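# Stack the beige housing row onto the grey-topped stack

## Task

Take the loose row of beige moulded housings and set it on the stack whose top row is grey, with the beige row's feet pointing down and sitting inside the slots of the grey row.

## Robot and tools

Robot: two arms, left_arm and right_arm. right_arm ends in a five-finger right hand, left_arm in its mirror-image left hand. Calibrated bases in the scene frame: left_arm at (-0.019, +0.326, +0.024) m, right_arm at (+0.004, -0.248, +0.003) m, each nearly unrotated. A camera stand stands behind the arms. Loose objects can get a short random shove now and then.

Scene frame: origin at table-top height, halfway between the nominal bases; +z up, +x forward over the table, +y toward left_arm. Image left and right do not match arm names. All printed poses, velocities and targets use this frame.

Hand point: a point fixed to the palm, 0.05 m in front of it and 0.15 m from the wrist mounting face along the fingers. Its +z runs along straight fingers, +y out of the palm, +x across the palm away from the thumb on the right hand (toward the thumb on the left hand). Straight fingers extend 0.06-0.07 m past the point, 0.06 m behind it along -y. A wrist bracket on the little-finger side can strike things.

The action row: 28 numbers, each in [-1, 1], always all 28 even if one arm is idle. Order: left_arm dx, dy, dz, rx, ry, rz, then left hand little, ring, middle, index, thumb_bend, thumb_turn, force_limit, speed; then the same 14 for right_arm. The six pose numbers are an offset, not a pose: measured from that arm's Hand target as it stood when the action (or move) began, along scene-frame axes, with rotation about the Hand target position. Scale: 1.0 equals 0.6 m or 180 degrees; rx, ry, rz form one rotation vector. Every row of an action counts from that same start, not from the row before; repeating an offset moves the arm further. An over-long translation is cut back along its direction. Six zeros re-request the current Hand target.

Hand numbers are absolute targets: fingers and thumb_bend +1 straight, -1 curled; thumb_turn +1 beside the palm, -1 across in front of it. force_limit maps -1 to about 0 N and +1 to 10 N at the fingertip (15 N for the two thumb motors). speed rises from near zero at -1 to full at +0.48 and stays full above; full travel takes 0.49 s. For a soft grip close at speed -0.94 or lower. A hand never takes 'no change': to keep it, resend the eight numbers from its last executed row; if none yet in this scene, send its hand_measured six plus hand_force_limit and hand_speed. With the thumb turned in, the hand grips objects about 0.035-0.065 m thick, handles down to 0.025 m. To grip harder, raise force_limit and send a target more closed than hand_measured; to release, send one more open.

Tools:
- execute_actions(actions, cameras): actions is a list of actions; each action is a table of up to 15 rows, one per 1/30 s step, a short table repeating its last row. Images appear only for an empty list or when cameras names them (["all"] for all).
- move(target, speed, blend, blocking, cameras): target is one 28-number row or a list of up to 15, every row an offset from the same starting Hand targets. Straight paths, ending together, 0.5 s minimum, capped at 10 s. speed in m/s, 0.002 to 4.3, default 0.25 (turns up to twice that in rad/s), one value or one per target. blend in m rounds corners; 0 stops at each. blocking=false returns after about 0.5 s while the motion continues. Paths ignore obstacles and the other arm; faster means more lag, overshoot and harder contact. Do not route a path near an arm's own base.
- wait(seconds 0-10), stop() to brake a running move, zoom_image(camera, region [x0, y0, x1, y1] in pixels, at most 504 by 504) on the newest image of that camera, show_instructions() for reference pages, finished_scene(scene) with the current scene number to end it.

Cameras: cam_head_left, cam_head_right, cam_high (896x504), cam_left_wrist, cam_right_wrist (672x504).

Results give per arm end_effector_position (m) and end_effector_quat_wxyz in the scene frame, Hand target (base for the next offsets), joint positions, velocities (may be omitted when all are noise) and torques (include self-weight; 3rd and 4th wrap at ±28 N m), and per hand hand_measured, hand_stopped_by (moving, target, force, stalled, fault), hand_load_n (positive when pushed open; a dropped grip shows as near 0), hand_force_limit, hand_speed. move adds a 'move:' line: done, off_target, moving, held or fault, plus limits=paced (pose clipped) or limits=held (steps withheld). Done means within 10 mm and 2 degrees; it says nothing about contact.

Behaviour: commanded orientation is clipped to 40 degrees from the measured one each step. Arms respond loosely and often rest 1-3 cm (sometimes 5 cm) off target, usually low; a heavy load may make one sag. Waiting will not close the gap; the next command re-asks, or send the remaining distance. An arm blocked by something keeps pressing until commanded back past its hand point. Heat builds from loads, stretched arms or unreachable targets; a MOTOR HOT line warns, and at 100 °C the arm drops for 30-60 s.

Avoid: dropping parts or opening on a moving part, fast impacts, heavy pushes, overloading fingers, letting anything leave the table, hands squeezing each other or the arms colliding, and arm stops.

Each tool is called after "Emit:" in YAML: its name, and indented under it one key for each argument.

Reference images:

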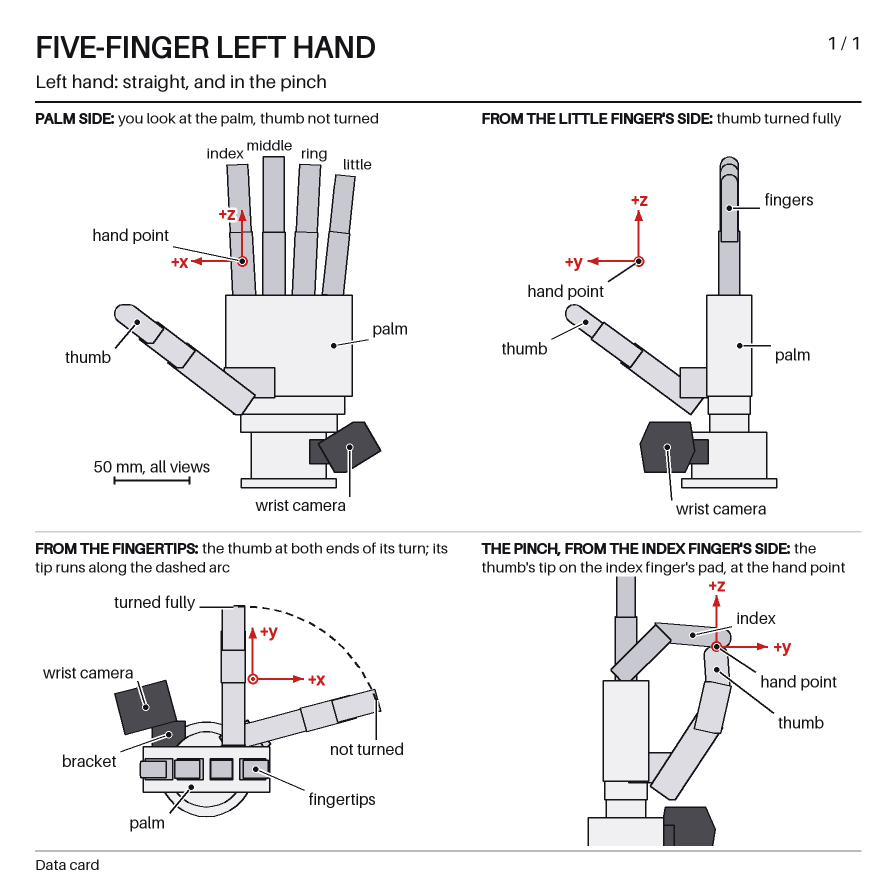

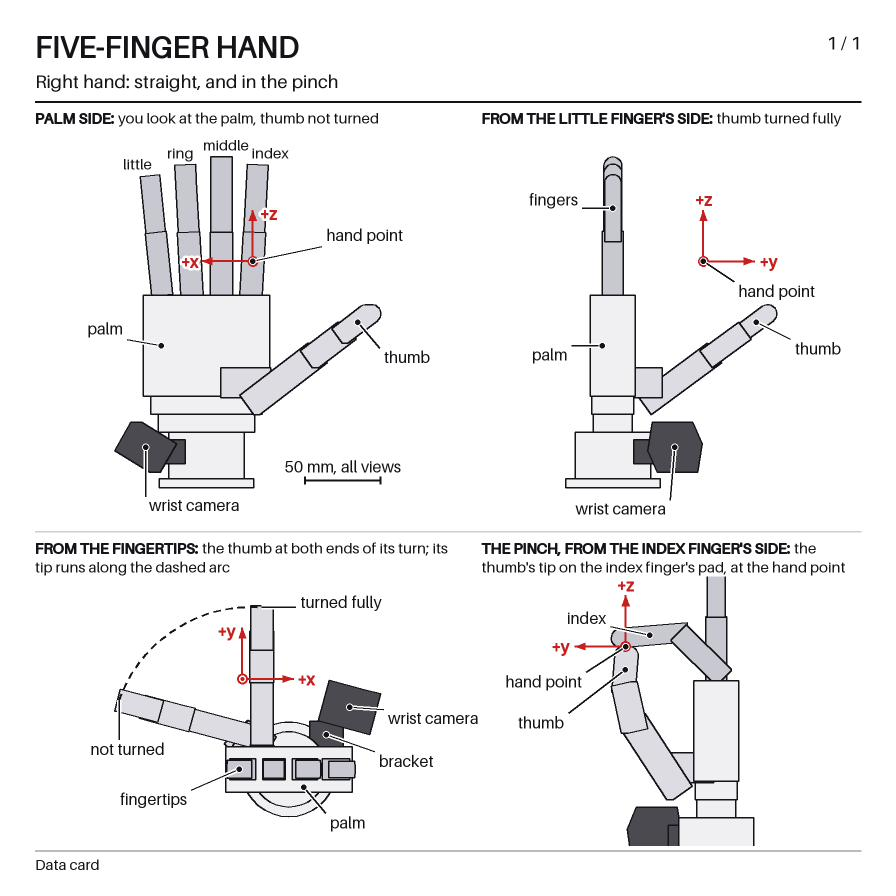

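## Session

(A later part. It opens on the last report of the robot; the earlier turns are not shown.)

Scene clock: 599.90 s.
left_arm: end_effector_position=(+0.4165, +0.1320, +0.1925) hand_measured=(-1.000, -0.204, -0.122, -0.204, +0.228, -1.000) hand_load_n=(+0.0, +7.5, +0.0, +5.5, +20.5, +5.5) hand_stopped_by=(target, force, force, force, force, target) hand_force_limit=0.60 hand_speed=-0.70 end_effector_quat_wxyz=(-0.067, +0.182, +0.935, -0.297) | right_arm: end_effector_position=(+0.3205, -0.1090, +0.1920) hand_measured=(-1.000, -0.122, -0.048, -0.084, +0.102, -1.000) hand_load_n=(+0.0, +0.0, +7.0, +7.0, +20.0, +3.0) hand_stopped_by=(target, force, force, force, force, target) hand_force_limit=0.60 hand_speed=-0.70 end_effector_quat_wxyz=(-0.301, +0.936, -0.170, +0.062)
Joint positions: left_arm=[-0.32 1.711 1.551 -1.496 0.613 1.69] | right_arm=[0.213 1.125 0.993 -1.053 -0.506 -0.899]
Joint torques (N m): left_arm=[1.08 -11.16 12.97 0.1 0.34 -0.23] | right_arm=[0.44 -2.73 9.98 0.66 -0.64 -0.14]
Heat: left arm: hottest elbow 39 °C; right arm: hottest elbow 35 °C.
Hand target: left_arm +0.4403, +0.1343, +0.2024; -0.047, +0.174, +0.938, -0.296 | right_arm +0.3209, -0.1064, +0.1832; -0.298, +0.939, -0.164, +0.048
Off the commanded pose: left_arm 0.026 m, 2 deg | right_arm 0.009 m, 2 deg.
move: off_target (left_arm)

Emit:
move:
  target:
    - [0.002,-0.001,0.0,0,0,0,-1,-0.4,-0.4,-0.4,-0.6,-1,0.6,-0.7,0.003,-0.002,-0.00,0,0,0,-1,-0.4,-0.4,-0.4,-0.6,-1,0.6,-0.7]
  speed: 0.02

Emit:
move:
  target:
    - [0.002,-0.001,0.0,0,0,0,-1,-0.4,-0.4,-0.4,-0.6,-1,0.6,-0.7,0.003,-0.002,-0.00,0,0,0,-1,-0.4,-0.4,-0.4,-0.6,-1,0.6,-0.7]
  speed: 0.02

Emit:
move:
  target:
    - [0.002,-0.001,0.0,0,0,0,-1,-0.4,-0.4,-0.4,-0.6,-1,0.6,-0.7,0.003,-0.002,-0.00,0,0,0,-1,-0.4,-0.4,-0.4,-0.6,-1,0.6,-0.7]
  speed: 0.02

Scene clock: 601.90 s.
left_arm: end_effector_position=(+0.4167, +0.1321, +0.1926) hand_measured=(-1.000, -0.204, -0.122, -0.204, +0.228, -1.000) hand_load_n=(+0.0, +6.5, +0.0, +6.0, +20.5, +5.5) hand_stopped_by=(target, force, force, force, force, target) hand_force_limit=0.60 hand_speed=-0.70 end_effector_quat_wxyz=(-0.067, +0.181, +0.935, -0.297) | right_arm: end_effector_position=(+0.3207, -0.1092, +0.1918) hand_measured=(-1.000, -0.122, -0.048, -0.084, +0.102, -1.000) hand_load_n=(+0.0, +0.0, +6.5, +7.0, +19.5, +3.0) hand_stopped_by=(target, force, force, force, force, target) hand_force_limit=0.60 hand_speed=-0.70 end_effector_quat_wxyz=(-0.303, +0.935, -0.171, +0.061)
Joint positions: left_arm=[-0.32 1.713 1.553 -1.499 0.613 1.691] | right_arm=[0.21 1.127 0.993 -1.053 -0.511 -0.899]
Joint torques (N m): left_arm=[1.08 -11.11 13.12 0.2 0.34 -0.25] | right_arm=[0.21 -2.49 10.26 0.61 -0.53 -0.2]
Heat: left arm: hottest elbow 39 °C; right arm: hottest elbow 35 °C.
Hand target: left_arm +0.4417, +0.1338, +0.2025; -0.047, +0.174, +0.938, -0.296 | right_arm +0.3228, -0.1077, +0.1832; -0.297, +0.939, -0.164, +0.048
Off the commanded pose: left_arm 0.027 m, 2 deg | right_arm 0.009 m, 2 deg.
move: off_target (left_arm)

Scene clock: 602.63 s.
left_arm: end_effector_position=(+0.4167, +0.1321, +0.1926) hand_measured=(-1.000, -0.204, -0.122, -0.204, +0.228, -1.000) hand_load_n=(+0.0, +5.5, +0.0, +6.0, +20.5, +6.0) hand_stopped_by=(target, force, force, force, force, target) hand_force_limit=0.60 hand_speed=-0.70 end_effector_quat_wxyz=(-0.069, +0.181, +0.935, -0.297) | right_arm: end_effector_position=(+0.3209, -0.1093, +0.1917) hand_measured=(-1.000, -0.122, -0.048, -0.084, +0.102, -1.000) hand_load_n=(+0.0, +0.5, +6.0, +7.0, +19.0, +3.5) hand_stopped_by=(target, force, force, force, force, target) hand_force_limit=0.60 hand_speed=-0.70 end_effector_quat_wxyz=(-0.304, +0.935, -0.172, +0.060)
Joint positions: left_arm=[-0.32 1.715 1.556 -1.503 0.613 1.691] | right_arm=[0.208 1.128 0.993 -1.053 -0.515 -0.899]
Joint torques (N m): left_arm=[1.03 -11.05 13.26 0.28 0.34 -0.25] | right_arm=[0.09 -2.26 10.58 0.54 -0.41 -0.26]
Heat: left arm: hottest elbow 39 °C; right arm: hottest elbow 35 °C.
Hand target: left_arm +0.4428, +0.1332, +0.2024; -0.047, +0.174, +0.938, -0.296 | right_arm +0.3246, -0.1089, +0.1832; -0.297, +0.939, -0.164, +0.048
Off the commanded pose: left_arm 0.028 m, 3 deg | right_arm 0.009 m, 2 deg.
move: off_target (left_arm)

Scene clock: 603.37 s.
left_arm: end_effector_position=(+0.4179, +0.1321, +0.1927) hand_measured=(-1.000, -0.204, -0.122, -0.204, +0.228, -1.000) hand_load_n=(+0.0, +5.5, +0.0, +5.0, +21.0, +6.0) hand_stopped_by=(target, force, force, force, force, target) hand_force_limit=0.60 hand_speed=-0.70 end_effector_quat_wxyz=(-0.069, +0.180, +0.935, -0.297) | right_arm: end_effector_position=(+0.3220, -0.1093, +0.1916) hand_measured=(-1.000, -0.122, -0.048, -0.084, +0.102, -1.000) hand_load_n=(+0.0, +0.5, +6.5, +7.0, +18.5, +3.5) hand_stopped_by=(target, force, force, force, force, target) hand_force_limit=0.60 hand_speed=-0.70 end_effector_quat_wxyz=(-0.306, +0.934, -0.173, +0.059)
Joint positions: left_arm=[-0.319 1.718 1.56 -1.504 0.613 1.691] | right_arm=[0.205 1.132 0.995 -1.053 -0.519 -0.9]
Joint torques (N m): left_arm=[0.97 -11.11 13.29 0.31 0.35 -0.25] | right_arm=[-0.09 -2.2 10.69 0.51 -0.32 -0.29]
Heat: left arm: hottest elbow 39 °C; right arm: hottest elbow 35 °C.
Hand target: left_arm +0.4440, +0.1325, +0.2025; -0.047, +0.174, +0.938, -0.296 | right_arm +0.3264, -0.1101, +0.1832; -0.297, +0.939, -0.164, +0.048
Off the commanded pose: left_arm 0.028 m, 3 deg | right_arm 0.009 m, 2 deg.
move: off_target (left_arm)

Emit:
wait:
  seconds: 0.1
  cameras: ["cam_head_left","cam_high","cam_left_wrist","cam_right_wrist"]

Emit:
zoom_image:
  camera: "cam_head_left"
  region: [382, 280, 442, 340]

Emit:
zoom_image:
  camera: "cam_head_left"
  region: [440, 310, 500, 370]

Emit:
zoom_image:
  camera: "cam_high"
  region: [335, 210, 405, 280]

Emit:
zoom_image:
  camera: "cam_high"
  region: [390, 180, 460, 250]

Emit:
zoom_image:
  camera: "cam_left_wrist"
  region: [180, 20, 380, 300]

Emit:
zoom_image:
  camera: "cam_right_wrist"
  region: [340, 60, 540, 320]

Scene clock: 605.47 s.
left_arm: end_effector_position=(+0.4179, +0.1321, +0.1927) hand_measured=(-1.000, -0.204, -0.122, -0.204, +0.228, -1.000) hand_load_n=(+0.0, +5.5, +0.0, +5.0, +21.0, +6.0) hand_stopped_by=(target, force, force, force, force, target) hand_force_limit=0.60 hand_speed=-0.70 end_effector_quat_wxyz=(-0.069, +0.180, +0.935, -0.297) | right_arm: end_effector_position=(+0.3220, -0.1093, +0.1916) hand_measured=(-1.000, -0.122, -0.048, -0.084, +0.102, -1.000) hand_load_n=(+0.0, +0.5, +6.0, +7.0, +18.5, +3.0) hand_stopped_by=(target, force, force, force, force, target) hand_force_limit=0.60 hand_speed=-0.70 end_effector_quat_wxyz=(-0.306, +0.934, -0.173, +0.059)
Joint positions: left_arm=[-0.319 1.718 1.56 -1.504 0.613 1.691] | right_arm=[0.205 1.132 0.995 -1.053 -0.519 -0.9]
Joint torques (N m): left_arm=[0.91 -11.11 13.3 0.31 0.35 -0.25] | right_arm=[-0.09 -2.32 10.7 0.5 -0.32 -0.29]
Heat: left arm: hottest elbow 39 °C; right arm: hottest elbow 35 °C.
Hand target: left_arm +0.4440, +0.1325, +0.2025; -0.047, +0.174, +0.938, -0.296 | right_arm +0.3264, -0.1101, +0.1832; -0.297, +0.939, -0.164, +0.048
Off the commanded pose: left_arm 0.028 m, 3 deg | right_arm 0.009 m, 2 deg.
wait: 0.10 s; at rest from the start
Images, in order (width x height): cam_head_left 896x504, cam_high 896x504, cam_left_wrist 672x504, cam_right_wrist 672x504.

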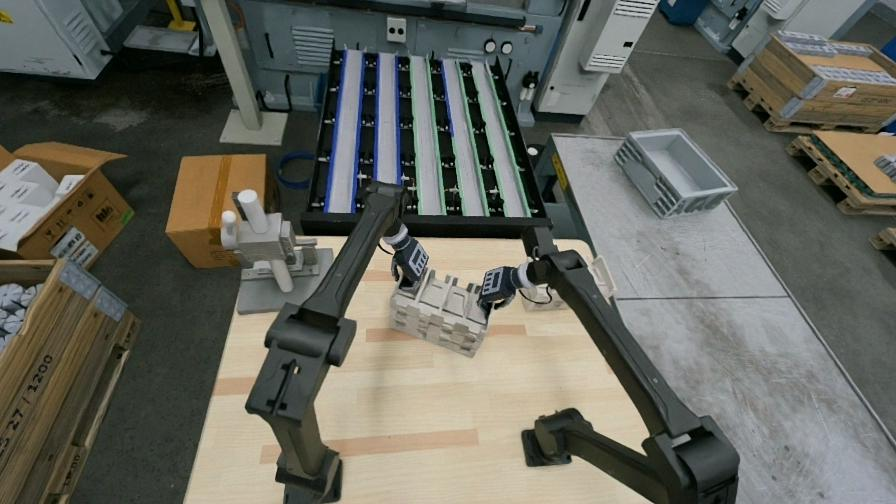

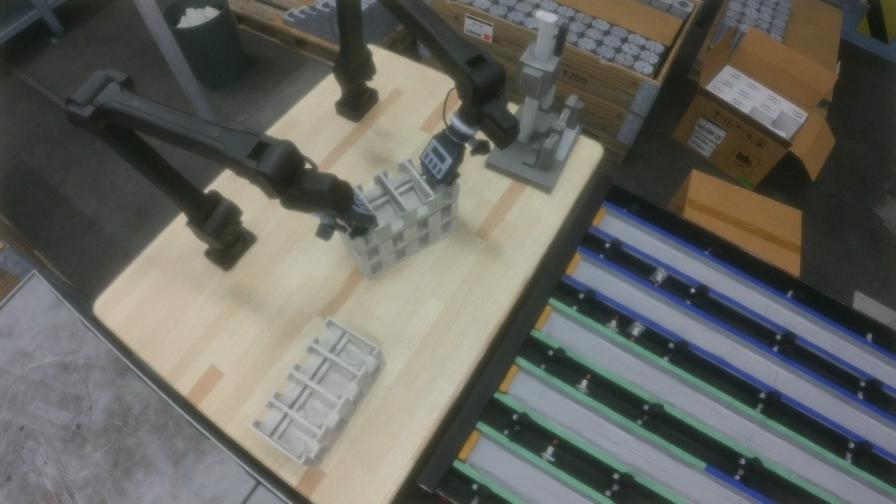

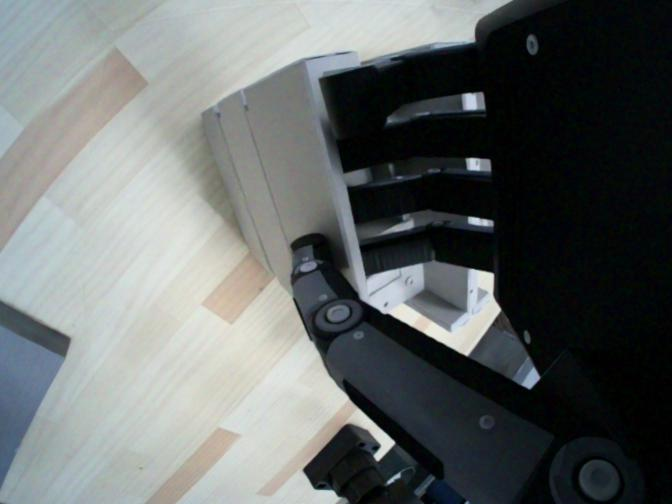

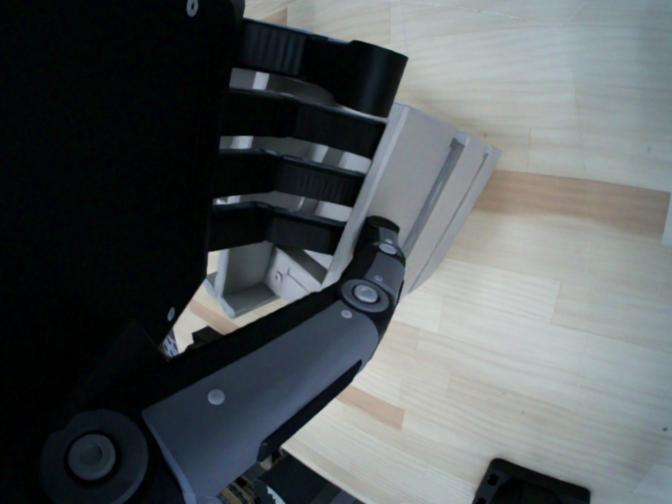

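Scaled by 8.400 from the camera's 896x504 image, which has a finer 1280x720 frame.

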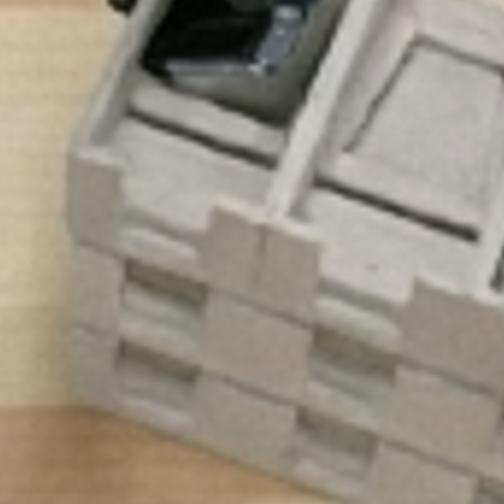

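Scaled by 8.400 from the camera's 896x504 image, which has a finer 1280x720 frame.

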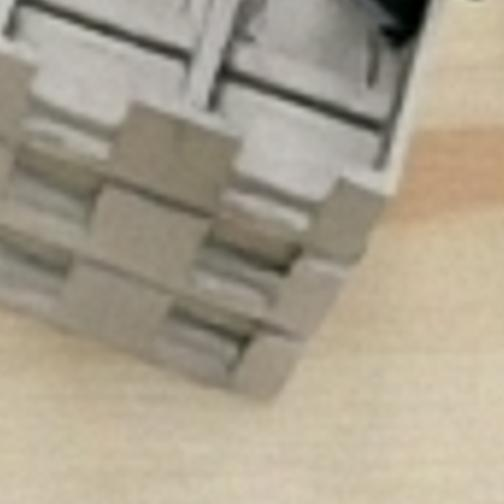

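Scaled by 7.200 from the camera's 896x504 image, which has a finer 1280x720 frame.

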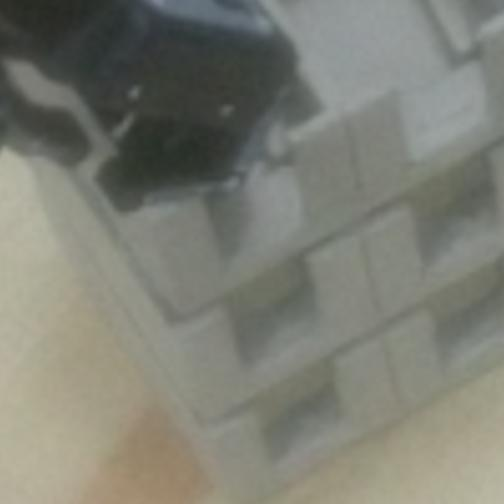

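Scaled by 7.200 from the camera's 896x504 image, which has a finer 1280x720 frame.

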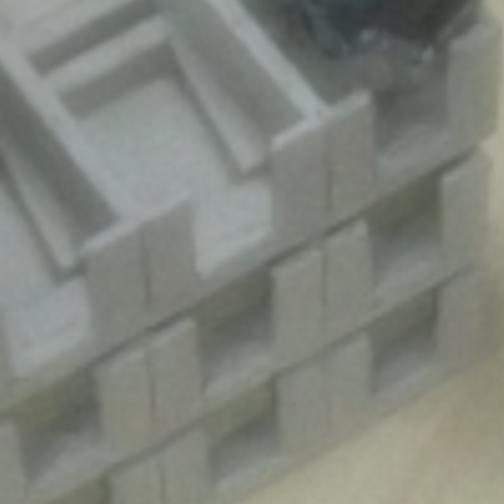

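Scaled by 1.800 from the camera's 672x504 image, which has a finer 960x720 frame.

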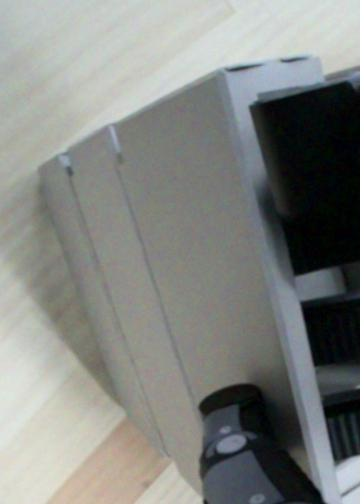

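Scaled by 1.938 from the camera's 672x504 image, which has a finer 960x720 frame.

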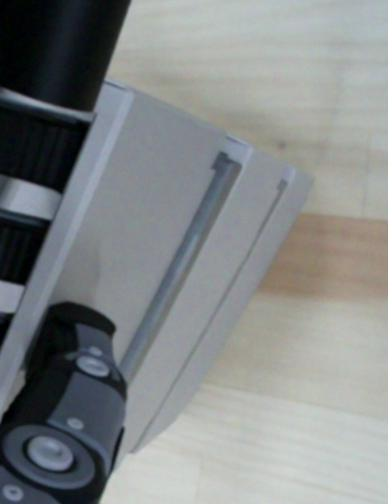

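Emit:
move:
  target:
    - [0.00,-0.006,0.0,0,0,0,-1,-0.4,-0.4,-0.4,-0.6,-1,0.6,-0.7,0.0,-0.006,-0.00,0,0,0,-1,-0.4,-0.4,-0.4,-0.6,-1,0.6,-0.7]
  speed: 0.02

Emit:
move:
  target:
    - [0.00,-0.003,0.0,0,0,0,-1,-0.4,-0.4,-0.4,-0.6,-1,0.6,-0.7,0.0,-0.003,-0.00,0,0,0,-1,-0.4,-0.4,-0.4,-0.6,-1,0.6,-0.7]
  speed: 0.02

Scene clock: 607.53 s.
left_arm: end_effector_position=(+0.4186, +0.1319, +0.1926) hand_measured=(-1.000, -0.204, -0.122, -0.204, +0.228, -1.000) hand_load_n=(+0.0, +5.5, +0.0, +5.5, +21.0, +6.0) hand_stopped_by=(target, force, force, force, force, target) hand_force_limit=0.60 hand_speed=-0.70 end_effector_quat_wxyz=(-0.069, +0.180, +0.935, -0.297) | right_arm: end_effector_position=(+0.3230, -0.1107, +0.1913) hand_measured=(-1.000, -0.122, -0.048, -0.084, +0.102, -1.000) hand_load_n=(+0.0, +0.0, +6.5, +8.0, +17.5, +4.0) hand_stopped_by=(target, force, force, force, force, target) hand_force_limit=0.60 hand_speed=-0.70 end_effector_quat_wxyz=(-0.308, +0.934, -0.172, +0.059)
Joint positions: left_arm=[-0.319 1.719 1.562 -1.504 0.613 1.691] | right_arm=[0.198 1.134 0.995 -1.053 -0.527 -0.908]
Joint torques (N m): left_arm=[0.44 -11.16 13.34 0.44 0.37 -0.33] | right_arm=[-0.38 -2.43 10.69 0.27 -0.17 -0.32]
Heat: left arm: hottest elbow 39 °C; right arm: hottest elbow 35 °C.
Hand target: left_arm +0.4440, +0.1289, +0.2024; -0.047, +0.174, +0.938, -0.296 | right_arm +0.3264, -0.1137, +0.1832; -0.297, +0.939, -0.164, +0.048
Off the commanded pose: left_arm 0.027 m, 3 deg | right_arm 0.009 m, 2 deg.
move: off_target (left_arm)

Scene clock: 608.23 s.
left_arm: end_effector_position=(+0.4186, +0.1319, +0.1926) hand_measured=(-1.000, -0.204, -0.122, -0.204, +0.228, -1.000) hand_load_n=(+0.0, +5.0, +0.0, +5.5, +21.0, +6.0) hand_stopped_by=(target, force, force, force, force, target) hand_force_limit=0.60 hand_speed=-0.70 end_effector_quat_wxyz=(-0.069, +0.180, +0.935, -0.297) | right_arm: end_effector_position=(+0.3232, -0.1108, +0.1914) hand_measured=(-1.000, -0.122, -0.048, -0.084, +0.102, -1.000) hand_load_n=(+0.0, +0.0, +6.0, +8.0, +17.0, +3.5) hand_stopped_by=(target, force, force, force, force, target) hand_force_limit=0.60 hand_speed=-0.70 end_effector_quat_wxyz=(-0.310, +0.934, -0.171, +0.059)
Joint positions: left_arm=[-0.319 1.719 1.562 -1.504 0.613 1.691] | right_arm=[0.196 1.134 0.995 -1.053 -0.531 -0.911]
Joint torques (N m): left_arm=[0.26 -11.05 13.44 0.53 0.39 -0.37] | right_arm=[-0.62 -2.55 10.66 0.14 -0.08 -0.35]
Heat: left arm: hottest elbow 39 °C; right arm: hottest elbow 35 °C.
Hand target: left_arm +0.4440, +0.1271, +0.2025; -0.047, +0.175, +0.938, -0.296 | right_arm +0.3263, -0.1154, +0.1832; -0.298, +0.939, -0.164, +0.048
Off the commanded pose: left_arm 0.028 m, 3 deg | right_arm 0.010 m, 2 deg.
move: off_target (left_arm)

Emit:
move:
  target:
    - [-0.005,-0.003,0.0,0,0,0,-1,-0.4,-0.4,-0.4,-0.6,-1,0.6,-0.7,-0.005,-0.003,-0.00,0,0,0,-1,-0.4,-0.4,-0.4,-0.6,-1,0.6,-0.7]
  speed: 0.02

Emit:
move:
  target:
    - [-0.002,-0.003,0.0,0,0,0,-1,-0.4,-0.4,-0.4,-0.6,-1,0.6,-0.7,-0.002,-0.003,-0.00,0,0,0,-1,-0.4,-0.4,-0.4,-0.6,-1,0.6,-0.7]
  speed: 0.02

Scene clock: 610.23 s.
left_arm: end_effector_position=(+0.4185, +0.1319, +0.1927) hand_measured=(-1.000, -0.204, -0.122, -0.204, +0.228, -1.000) hand_load_n=(+0.0, +5.5, +0.0, +5.5, +21.0, +6.0) hand_stopped_by=(target, force, force, force, force, target) hand_force_limit=0.60 hand_speed=-0.70 end_effector_quat_wxyz=(-0.069, +0.180, +0.935, -0.297) | right_arm: end_effector_position=(+0.3235, -0.1112, +0.1915) hand_measured=(-1.000, -0.122, -0.048, -0.084, +0.102, -1.000) hand_load_n=(+0.0, +0.5, +6.0, +8.5, +16.5, +4.0) hand_stopped_by=(target, force, force, force, force, target) hand_force_limit=0.60 hand_speed=-0.70 end_effector_quat_wxyz=(-0.310, +0.933, -0.170, +0.059)
Joint positions: left_arm=[-0.319 1.719 1.562 -1.504 0.613 1.69] | right_arm=[0.194 1.134 0.995 -1.054 -0.533 -0.915]
Joint torques (N m): left_arm=[-0.03 -11.52 12.77 0.7 0.4 -0.41] | right_arm=[-0.73 -3.14 10.11 -0.02 -0.03 -0.35]
Heat: left arm: hottest elbow 39 °C; right arm: hottest elbow 35 °C.
Hand target: left_arm +0.4410, +0.1253, +0.2025; -0.047, +0.175, +0.938, -0.296 | right_arm +0.3234, -0.1173, +0.1832; -0.297, +0.939, -0.164, +0.048
Off the commanded pose: left_arm 0.025 m, 3 deg | right_arm 0.010 m, 2 deg.
move: off_target (left_arm)

Scene clock: 610.93 s.
left_arm: end_effector_position=(+0.4182, +0.1316, +0.1927) hand_measured=(-1.000, -0.204, -0.122, -0.204, +0.228, -1.000) hand_load_n=(+0.0, +4.5, +0.0, +6.0, +21.0, +6.5) hand_stopped_by=(target, force, force, force, force, target) hand_force_limit=0.60 hand_speed=-0.70 end_effector_quat_wxyz=(-0.069, +0.179, +0.936, -0.297) | right_arm: end_effector_position=(+0.3236, -0.1126, +0.1914) hand_measured=(-1.000, -0.122, -0.048, -0.084, +0.102, -1.000) hand_load_n=(+0.0, +0.5, +6.5, +8.5, +17.0, +3.5) hand_stopped_by=(target, force, force, force, force, target) hand_force_limit=0.60 hand_speed=-0.70 end_effector_quat_wxyz=(-0.310, +0.934, -0.169, +0.059)
Joint positions: left_arm=[-0.32 1.719 1.562 -1.504 0.613 1.686] | right_arm=[0.189 1.134 0.995 -1.056 -0.535 -0.921]
Joint torques (N m): left_arm=[-0.26 -11.75 12.55 0.8 0.41 -0.44] | right_arm=[-0.79 -3.43 9.87 -0.06 -0.03 -0.35]
Heat: left arm: hottest elbow 39 °C; right arm: hottest elbow 35 °C.
Hand target: left_arm +0.4398, +0.1236, +0.2025; -0.047, +0.174, +0.938, -0.296 | right_arm +0.3221, -0.1190, +0.1832; -0.297, +0.939, -0.164, +0.048
Off the commanded pose: left_arm 0.025 m, 3 deg | right_arm 0.011 m, 2 deg.
move: off_target (left_arm, right_arm)

Emit:
move:
  target:
    - [-0.001,-0.002,0.0,0,0,0,-1,-0.4,-0.4,-0.4,-0.6,-1,0.6,-0.7,-0.001,-0.002,-0.00,0,0,0,-1,-0.4,-0.4,-0.4,-0.6,-1,0.6,-0.7]
  speed: 0.02
  cameras: ["cam_head_left","cam_high","cam_left_wrist","cam_right_wrist"]

Emit:
zoom_image:
  camera: "cam_head_left"
  region: [382, 280, 442, 340]

Emit:
zoom_image:
  camera: "cam_head_left"
  region: [440, 310, 500, 370]

Emit:
zoom_image:
  camera: "cam_high"
  region: [335, 210, 405, 280]

Emit:
zoom_image:
  camera: "cam_high"
  region: [390, 180, 460, 250]

Emit:
zoom_image:
  camera: "cam_left_wrist"
  region: [180, 20, 380, 300]

Emit:
zoom_image:
  camera: "cam_right_wrist"
  region: [340, 60, 540, 320]

Scene clock: 613.43 s.
left_arm: end_effector_position=(+0.4182, +0.1308, +0.1927) hand_measured=(-1.000, -0.204, -0.122, -0.204, +0.228, -1.000) hand_load_n=(+0.0, +4.5, +0.0, +6.0, +21.0, +6.0) hand_stopped_by=(target, force, force, force, force, target) hand_force_limit=0.60 hand_speed=-0.70 end_effector_quat_wxyz=(-0.069, +0.178, +0.936, -0.296) | right_arm: end_effector_position=(+0.3238, -0.1137, +0.1914) hand_measured=(-1.000, -0.122, -0.048, -0.084, +0.102, -1.000) hand_load_n=(+0.0, +1.0, +6.5, +8.0, +16.5, +3.5) hand_stopped_by=(target, force, force, force, force, target) hand_force_limit=0.60 hand_speed=-0.70 end_effector_quat_wxyz=(-0.310, +0.934, -0.170, +0.059)
Joint positions: left_arm=[-0.321 1.719 1.562 -1.502 0.613 1.682] | right_arm=[0.186 1.134 0.995 -1.058 -0.536 -0.924]
Joint torques (N m): left_arm=[-0.38 -11.81 12.46 0.8 0.41 -0.41] | right_arm=[-0.79 -3.6 9.77 -0.09 -0.03 -0.35]
Heat: left arm: hottest elbow 39 °C; right arm: hottest elbow 35 °C.
Hand target: left_arm +0.4392, +0.1224, +0.2025; -0.047, +0.175, +0.938, -0.296 | right_arm +0.3216, -0.1203, +0.1832; -0.297, +0.939, -0.164, +0.048
Off the commanded pose: left_arm 0.025 m, 3 deg | right_arm 0.011 m, 2 deg.
move: off_target (left_arm, right_arm)
Images, in order (width x height): cam_head_left 896x504, cam_high 896x504, cam_left_wrist 672x504, cam_right_wrist 672x504.

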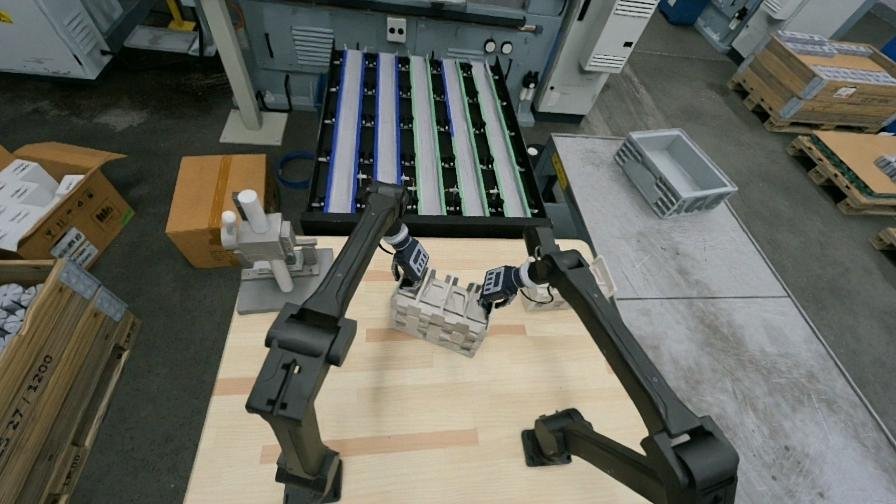

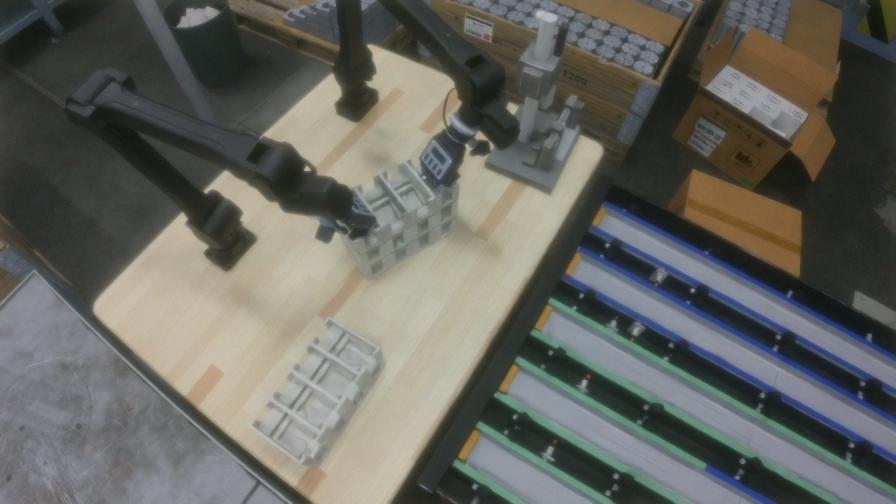

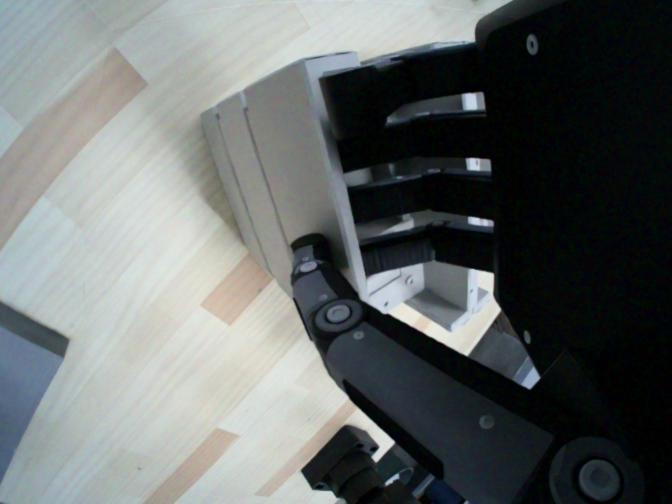

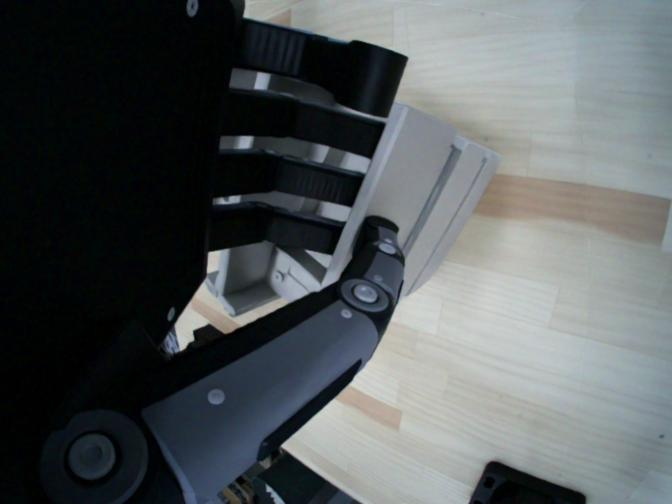

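Scaled by 8.400 from the camera's 896x504 image, which has a finer 1280x720 frame.

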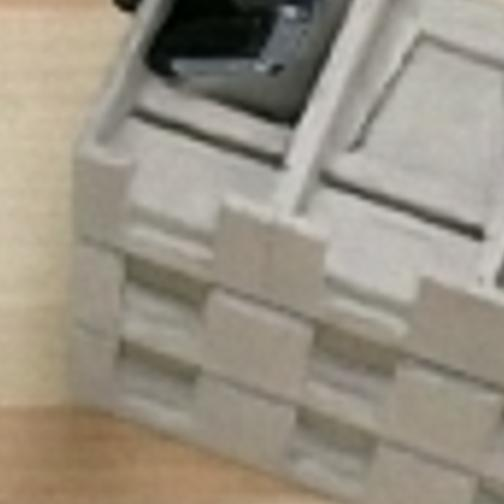

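Scaled by 8.400 from the camera's 896x504 image, which has a finer 1280x720 frame.

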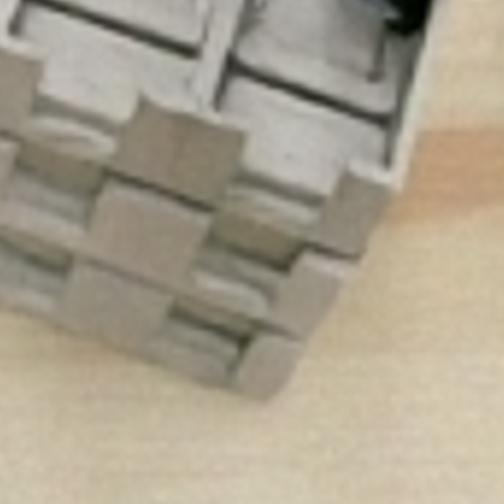

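Scaled by 7.200 from the camera's 896x504 image, which has a finer 1280x720 frame.

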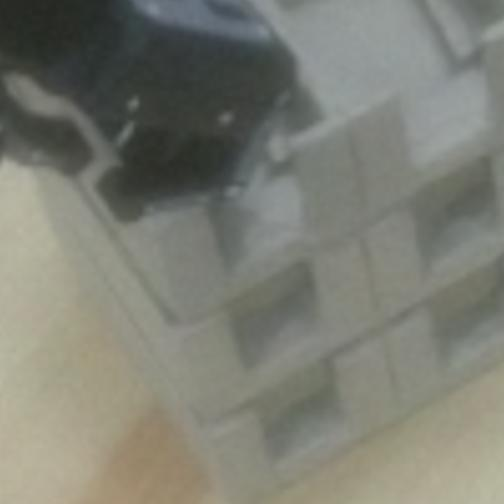

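Scaled by 7.200 from the camera's 896x504 image, which has a finer 1280x720 frame.

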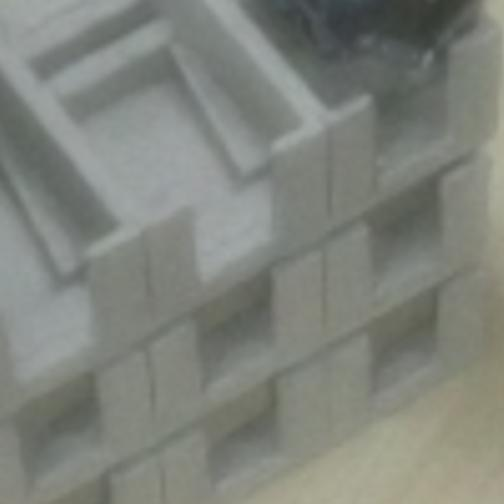

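Scaled by 1.800 from the camera's 672x504 image, which has a finer 960x720 frame.

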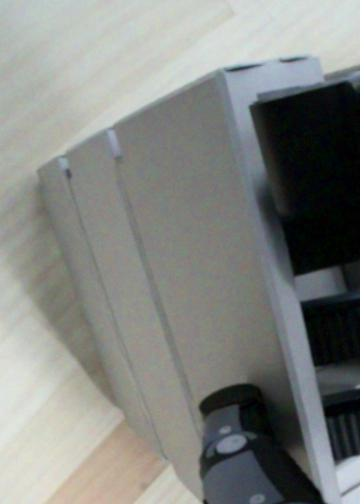

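Scaled by 1.938 from the camera's 672x504 image, which has a finer 960x720 frame.

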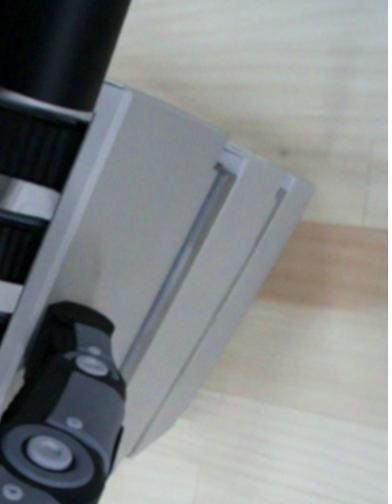

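Emit:
move:
  target:
    - [0.0,-0.001,-0.005,0,0,0,-1,-0.4,-0.4,-0.4,-0.6,-1,0.6,-0.7,-0.01,-0.001,-0.005,0,0,0,-1,-0.4,-0.4,-0.4,-0.6,-1,0.6,-0.7]
  speed: 0.02

Emit:
move:
  target:
    - [0.0,-0.001,-0.005,0,0,0,-1,-0.4,-0.4,-0.4,-0.6,-1,0.6,-0.7,-0.004,-0.001,-0.00,0,0,0,-1,-0.4,-0.4,-0.4,-0.6,-1,0.6,-0.7]
  speed: 0.02

Emit:
move:
  target:
    - [0.0,-0.001,0.0,0,0,0,-1,-0.4,-0.4,-0.4,-0.6,-1,0.6,-0.7,-0.004,-0.001,-0.00,0,0,0,-1,-0.4,-0.4,-0.4,-0.6,-1,0.6,-0.7]
  speed: 0.02

Scene clock: 616.00 s.
left_arm: end_effector_position=(+0.4185, +0.1300, +0.1926) hand_measured=(-1.000, -0.204, -0.122, -0.204, +0.228, -1.000) hand_load_n=(+0.0, +5.5, +0.0, +5.0, +21.0, +6.0) hand_stopped_by=(target, force, force, force, force, target) hand_force_limit=0.60 hand_speed=-0.70 end_effector_quat_wxyz=(-0.068, +0.178, +0.936, -0.296) | right_arm: end_effector_position=(+0.3237, -0.1138, +0.1916) hand_measured=(-1.000, -0.122, -0.048, -0.084, +0.102, -1.000) hand_load_n=(+0.0, +1.0, +6.5, +8.0, +17.0, +3.5) hand_stopped_by=(target, force, force, force, force, target) hand_force_limit=0.60 hand_speed=-0.70 end_effector_quat_wxyz=(-0.310, +0.934, -0.169, +0.060)
Joint positions: left_arm=[-0.322 1.719 1.562 -1.499 0.613 1.68] | right_arm=[0.186 1.134 0.995 -1.058 -0.536 -0.924]
Joint torques (N m): left_arm=[-0.32 -11.63 12.01 0.98 0.41 -0.41] | right_arm=[-0.67 -4.54 8.08 0.08 0 -0.32]
Heat: left arm: hottest elbow 39 °C; right arm: hottest elbow 35 °C.
Hand target: left_arm +0.4392, +0.1218, +0.1995; -0.047, +0.174, +0.938, -0.296 | right_arm +0.3156, -0.1209, +0.1801; -0.297, +0.939, -0.164, +0.048
Off the commanded pose: left_arm 0.023 m, 2 deg | right_arm 0.016 m, 2 deg.
move: off_target (left_arm, right_arm)

Scene clock: 616.70 s.
left_arm: end_effector_position=(+0.4191, +0.1292, +0.1925) hand_measured=(-1.000, -0.204, -0.122, -0.204, +0.228, -1.000) hand_load_n=(+0.0, +7.0, +0.0, +4.0, +21.5, +5.5) hand_stopped_by=(target, force, force, force, force, target) hand_force_limit=0.60 hand_speed=-0.70 end_effector_quat_wxyz=(-0.067, +0.178, +0.936, -0.297) | right_arm: end_effector_position=(+0.3237, -0.1138, +0.1921) hand_measured=(-1.000, -0.122, -0.048, -0.084, +0.102, -1.000) hand_load_n=(+0.0, +0.5, +6.5, +8.5, +17.0, +3.5) hand_stopped_by=(target, force, force, force, force, target) hand_force_limit=0.60 hand_speed=-0.70 end_effector_quat_wxyz=(-0.311, +0.934, -0.168, +0.060)
Joint positions: left_arm=[-0.324 1.719 1.562 -1.496 0.613 1.678] | right_arm=[0.186 1.132 0.995 -1.058 -0.536 -0.925]
Joint torques (N m): left_arm=[-0.32 -11.52 11.54 1.14 0.4 -0.4] | right_arm=[-0.67 -4.95 7.62 0.01 -0.01 -0.32]
Heat: left arm: hottest elbow 39 °C; right arm: hottest elbow 35 °C.
Hand target: left_arm +0.4392, +0.1212, +0.1965; -0.047, +0.174, +0.938, -0.296 | right_arm +0.3132, -0.1215, +0.1802; -0.297, +0.939, -0.164, +0.048
Off the commanded pose: left_arm 0.022 m, 2 deg | right_arm 0.018 m, 2 deg.
move: off_target (left_arm, right_arm)

Scene clock: 617.40 s.
left_arm: end_effector_position=(+0.4188, +0.1281, +0.1925) hand_measured=(-1.000, -0.204, -0.122, -0.204, +0.228, -1.000) hand_load_n=(+0.0, +6.5, +0.0, +4.5, +21.0, +6.0) hand_stopped_by=(target, force, force, force, force, target) hand_force_limit=0.60 hand_speed=-0.70 end_effector_quat_wxyz=(-0.067, +0.178, +0.936, -0.297) | right_arm: end_effector_position=(+0.3225, -0.1143, +0.1923) hand_measured=(-1.000, -0.122, -0.048, -0.084, +0.102, -1.000) hand_load_n=(+0.0, +0.5, +6.5, +8.0, +17.5, +3.0) hand_stopped_by=(target, force, force, force, force, target) hand_force_limit=0.60 hand_speed=-0.70 end_effector_quat_wxyz=(-0.311, +0.933, -0.168, +0.061)
Joint positions: left_arm=[-0.326 1.719 1.562 -1.494 0.614 1.676] | right_arm=[0.186 1.127 0.992 -1.058 -0.536 -0.927]
Joint torques (N m): left_arm=[-0.26 -11.46 11.58 1.13 0.39 -0.4] | right_arm=[-0.67 -5.07 7.51 -0.06 0 -0.31]
Heat: left arm: hottest elbow 39 °C; right arm: hottest elbow 35 °C.
Hand target: left_arm +0.4393, +0.1206, +0.1965; -0.047, +0.174, +0.938, -0.296 | right_arm +0.3109, -0.1221, +0.1803; -0.297, +0.939, -0.164, +0.048
Off the commanded pose: left_arm 0.022 m, 2 deg | right_arm 0.019 m, 2 deg.
move: off_target (left_arm, right_arm)

Emit:
wait:
  seconds: 0.1
  cameras: ["cam_head_left","cam_high","cam_left_wrist","cam_right_wrist"]

Emit:
zoom_image:
  camera: "cam_head_left"
  region: [382, 280, 442, 340]

Emit:
zoom_image:
  camera: "cam_head_left"
  region: [440, 310, 500, 370]

Emit:
zoom_image:
  camera: "cam_high"
  region: [335, 210, 405, 280]

Emit:
zoom_image:
  camera: "cam_high"
  region: [390, 180, 460, 250]

Emit:
zoom_image:
  camera: "cam_left_wrist"
  region: [180, 20, 380, 300]

Emit:
zoom_image:
  camera: "cam_right_wrist"
  region: [340, 60, 540, 320]

Scene clock: 619.57 s.
left_arm: end_effector_position=(+0.4188, +0.1281, +0.1925) hand_measured=(-1.000, -0.204, -0.122, -0.204, +0.228, -1.000) hand_load_n=(+0.0, +6.5, +0.0, +4.0, +21.0, +5.5) hand_stopped_by=(target, force, force, force, force, target) hand_force_limit=0.60 hand_speed=-0.70 end_effector_quat_wxyz=(-0.067, +0.178, +0.936, -0.297) | right_arm: end_effector_position=(+0.3225, -0.1143, +0.1923) hand_measured=(-1.000, -0.122, -0.048, -0.084, +0.102, -1.000) hand_load_n=(+0.0, +0.5, +6.5, +8.0, +17.5, +3.0) hand_stopped_by=(target, force, force, force, force, target) hand_force_limit=0.60 hand_speed=-0.70 end_effector_quat_wxyz=(-0.311, +0.933, -0.168, +0.061)
Joint positions: left_arm=[-0.326 1.719 1.562 -1.494 0.614 1.676] | right_arm=[0.186 1.127 0.992 -1.058 -0.536 -0.927]
Joint torques (N m): left_arm=[-0.26 -11.46 11.58 1.14 0.4 -0.39] | right_arm=[-0.62 -5.01 7.53 -0.08 -0.01 -0.32]
Heat: left arm: hottest elbow 39 °C; right arm: hottest elbow 35 °C.
Hand target: left_arm +0.4393, +0.1206, +0.1965; -0.047, +0.174, +0.938, -0.296 | right_arm +0.3109, -0.1221, +0.1803; -0.297, +0.939, -0.164, +0.048
Off the commanded pose: left_arm 0.022 m, 2 deg | right_arm 0.019 m, 2 deg.
wait: 0.10 s; at rest from the start
Images, in order (width x height): cam_head_left 896x504, cam_high 896x504, cam_left_wrist 672x504, cam_right_wrist 672x504.

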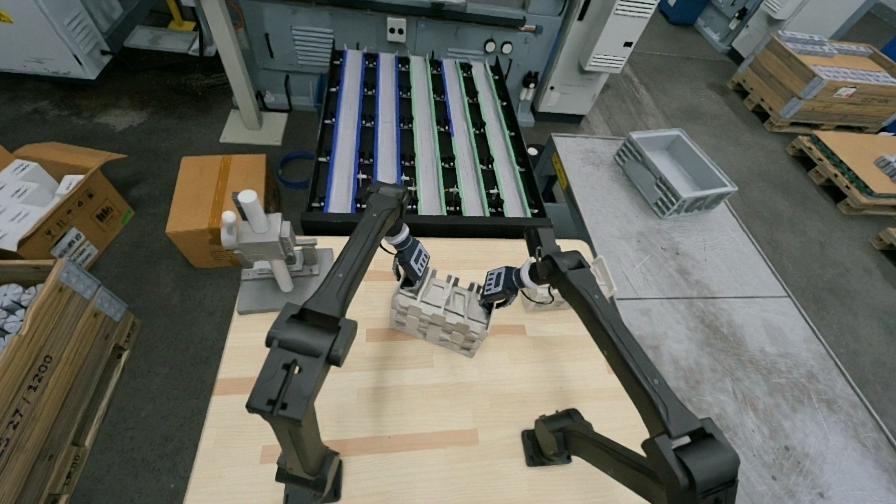

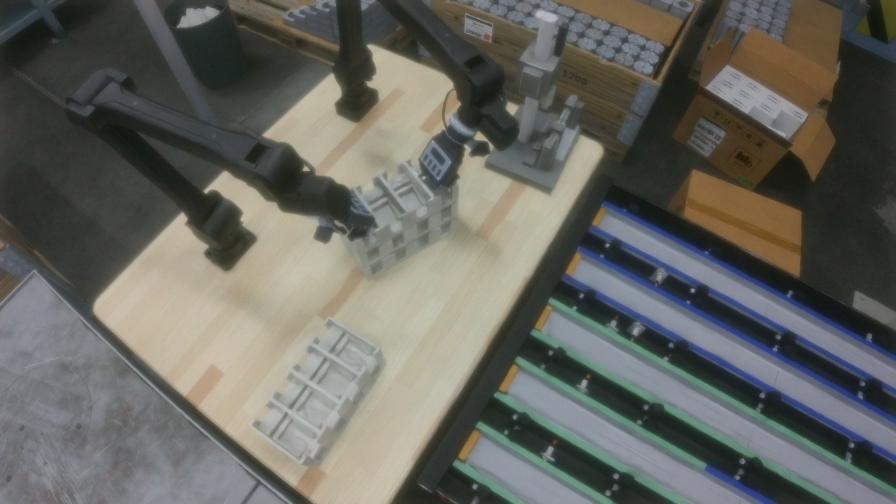

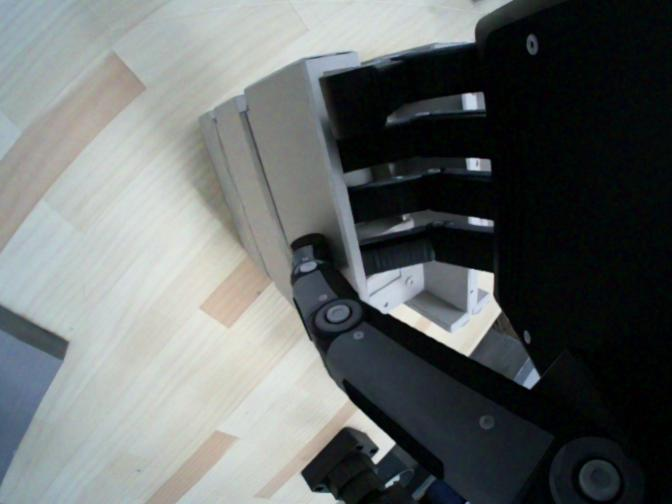

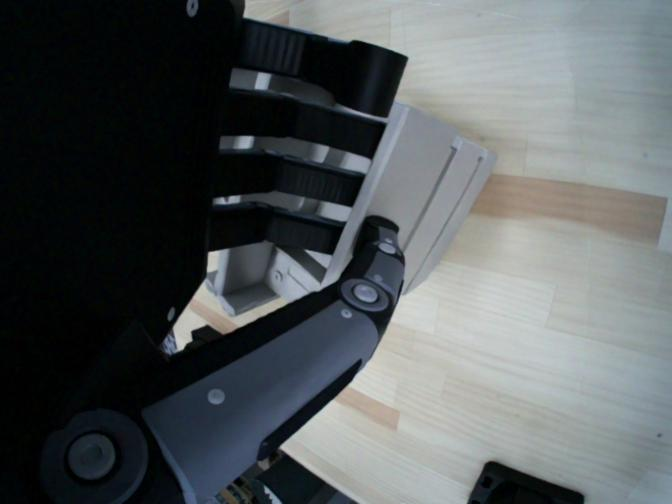

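Scaled by 8.400 from the camera's 896x504 image, which has a finer 1280x720 frame.

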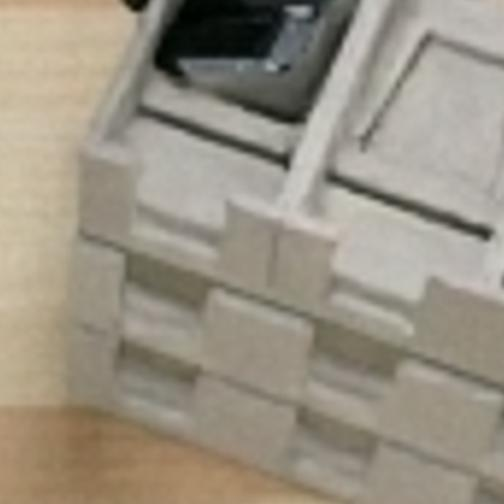

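Scaled by 8.400 from the camera's 896x504 image, which has a finer 1280x720 frame.

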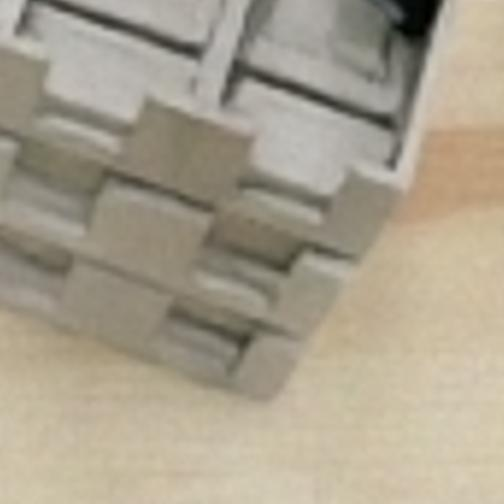

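Scaled by 7.200 from the camera's 896x504 image, which has a finer 1280x720 frame.

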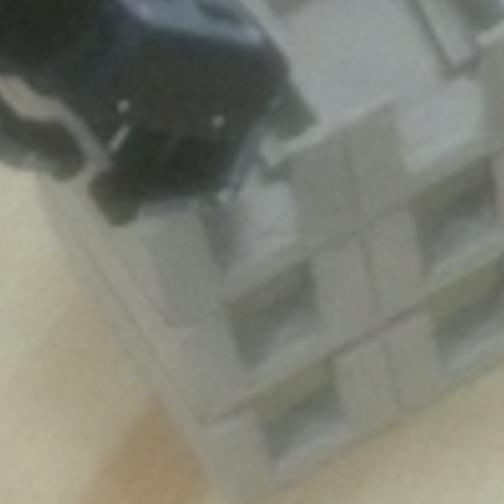

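Scaled by 7.200 from the camera's 896x504 image, which has a finer 1280x720 frame.

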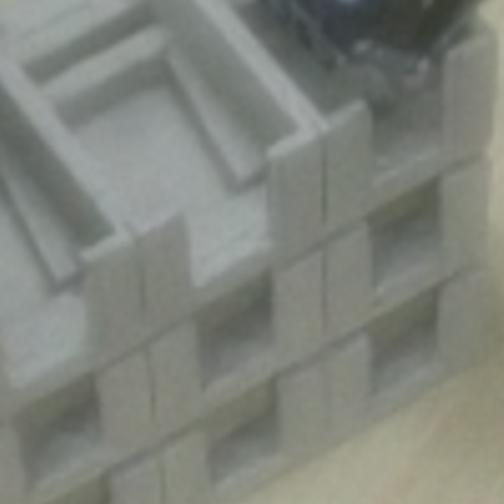

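Scaled by 1.800 from the camera's 672x504 image, which has a finer 960x720 frame.

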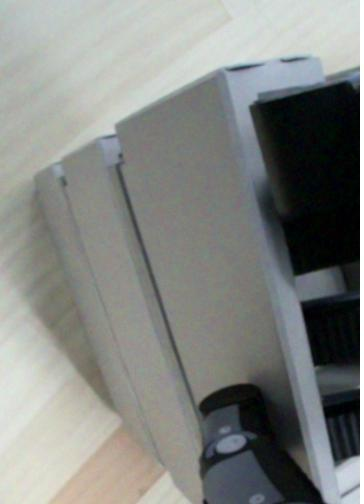

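Scaled by 1.938 from the camera's 672x504 image, which has a finer 960x720 frame.

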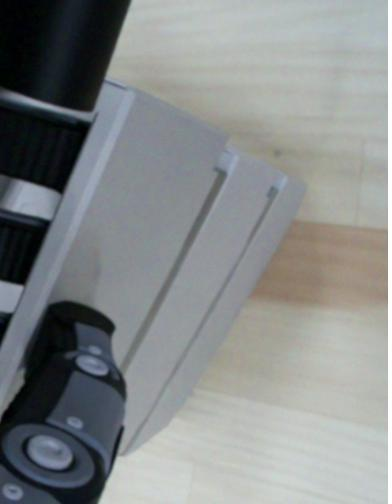

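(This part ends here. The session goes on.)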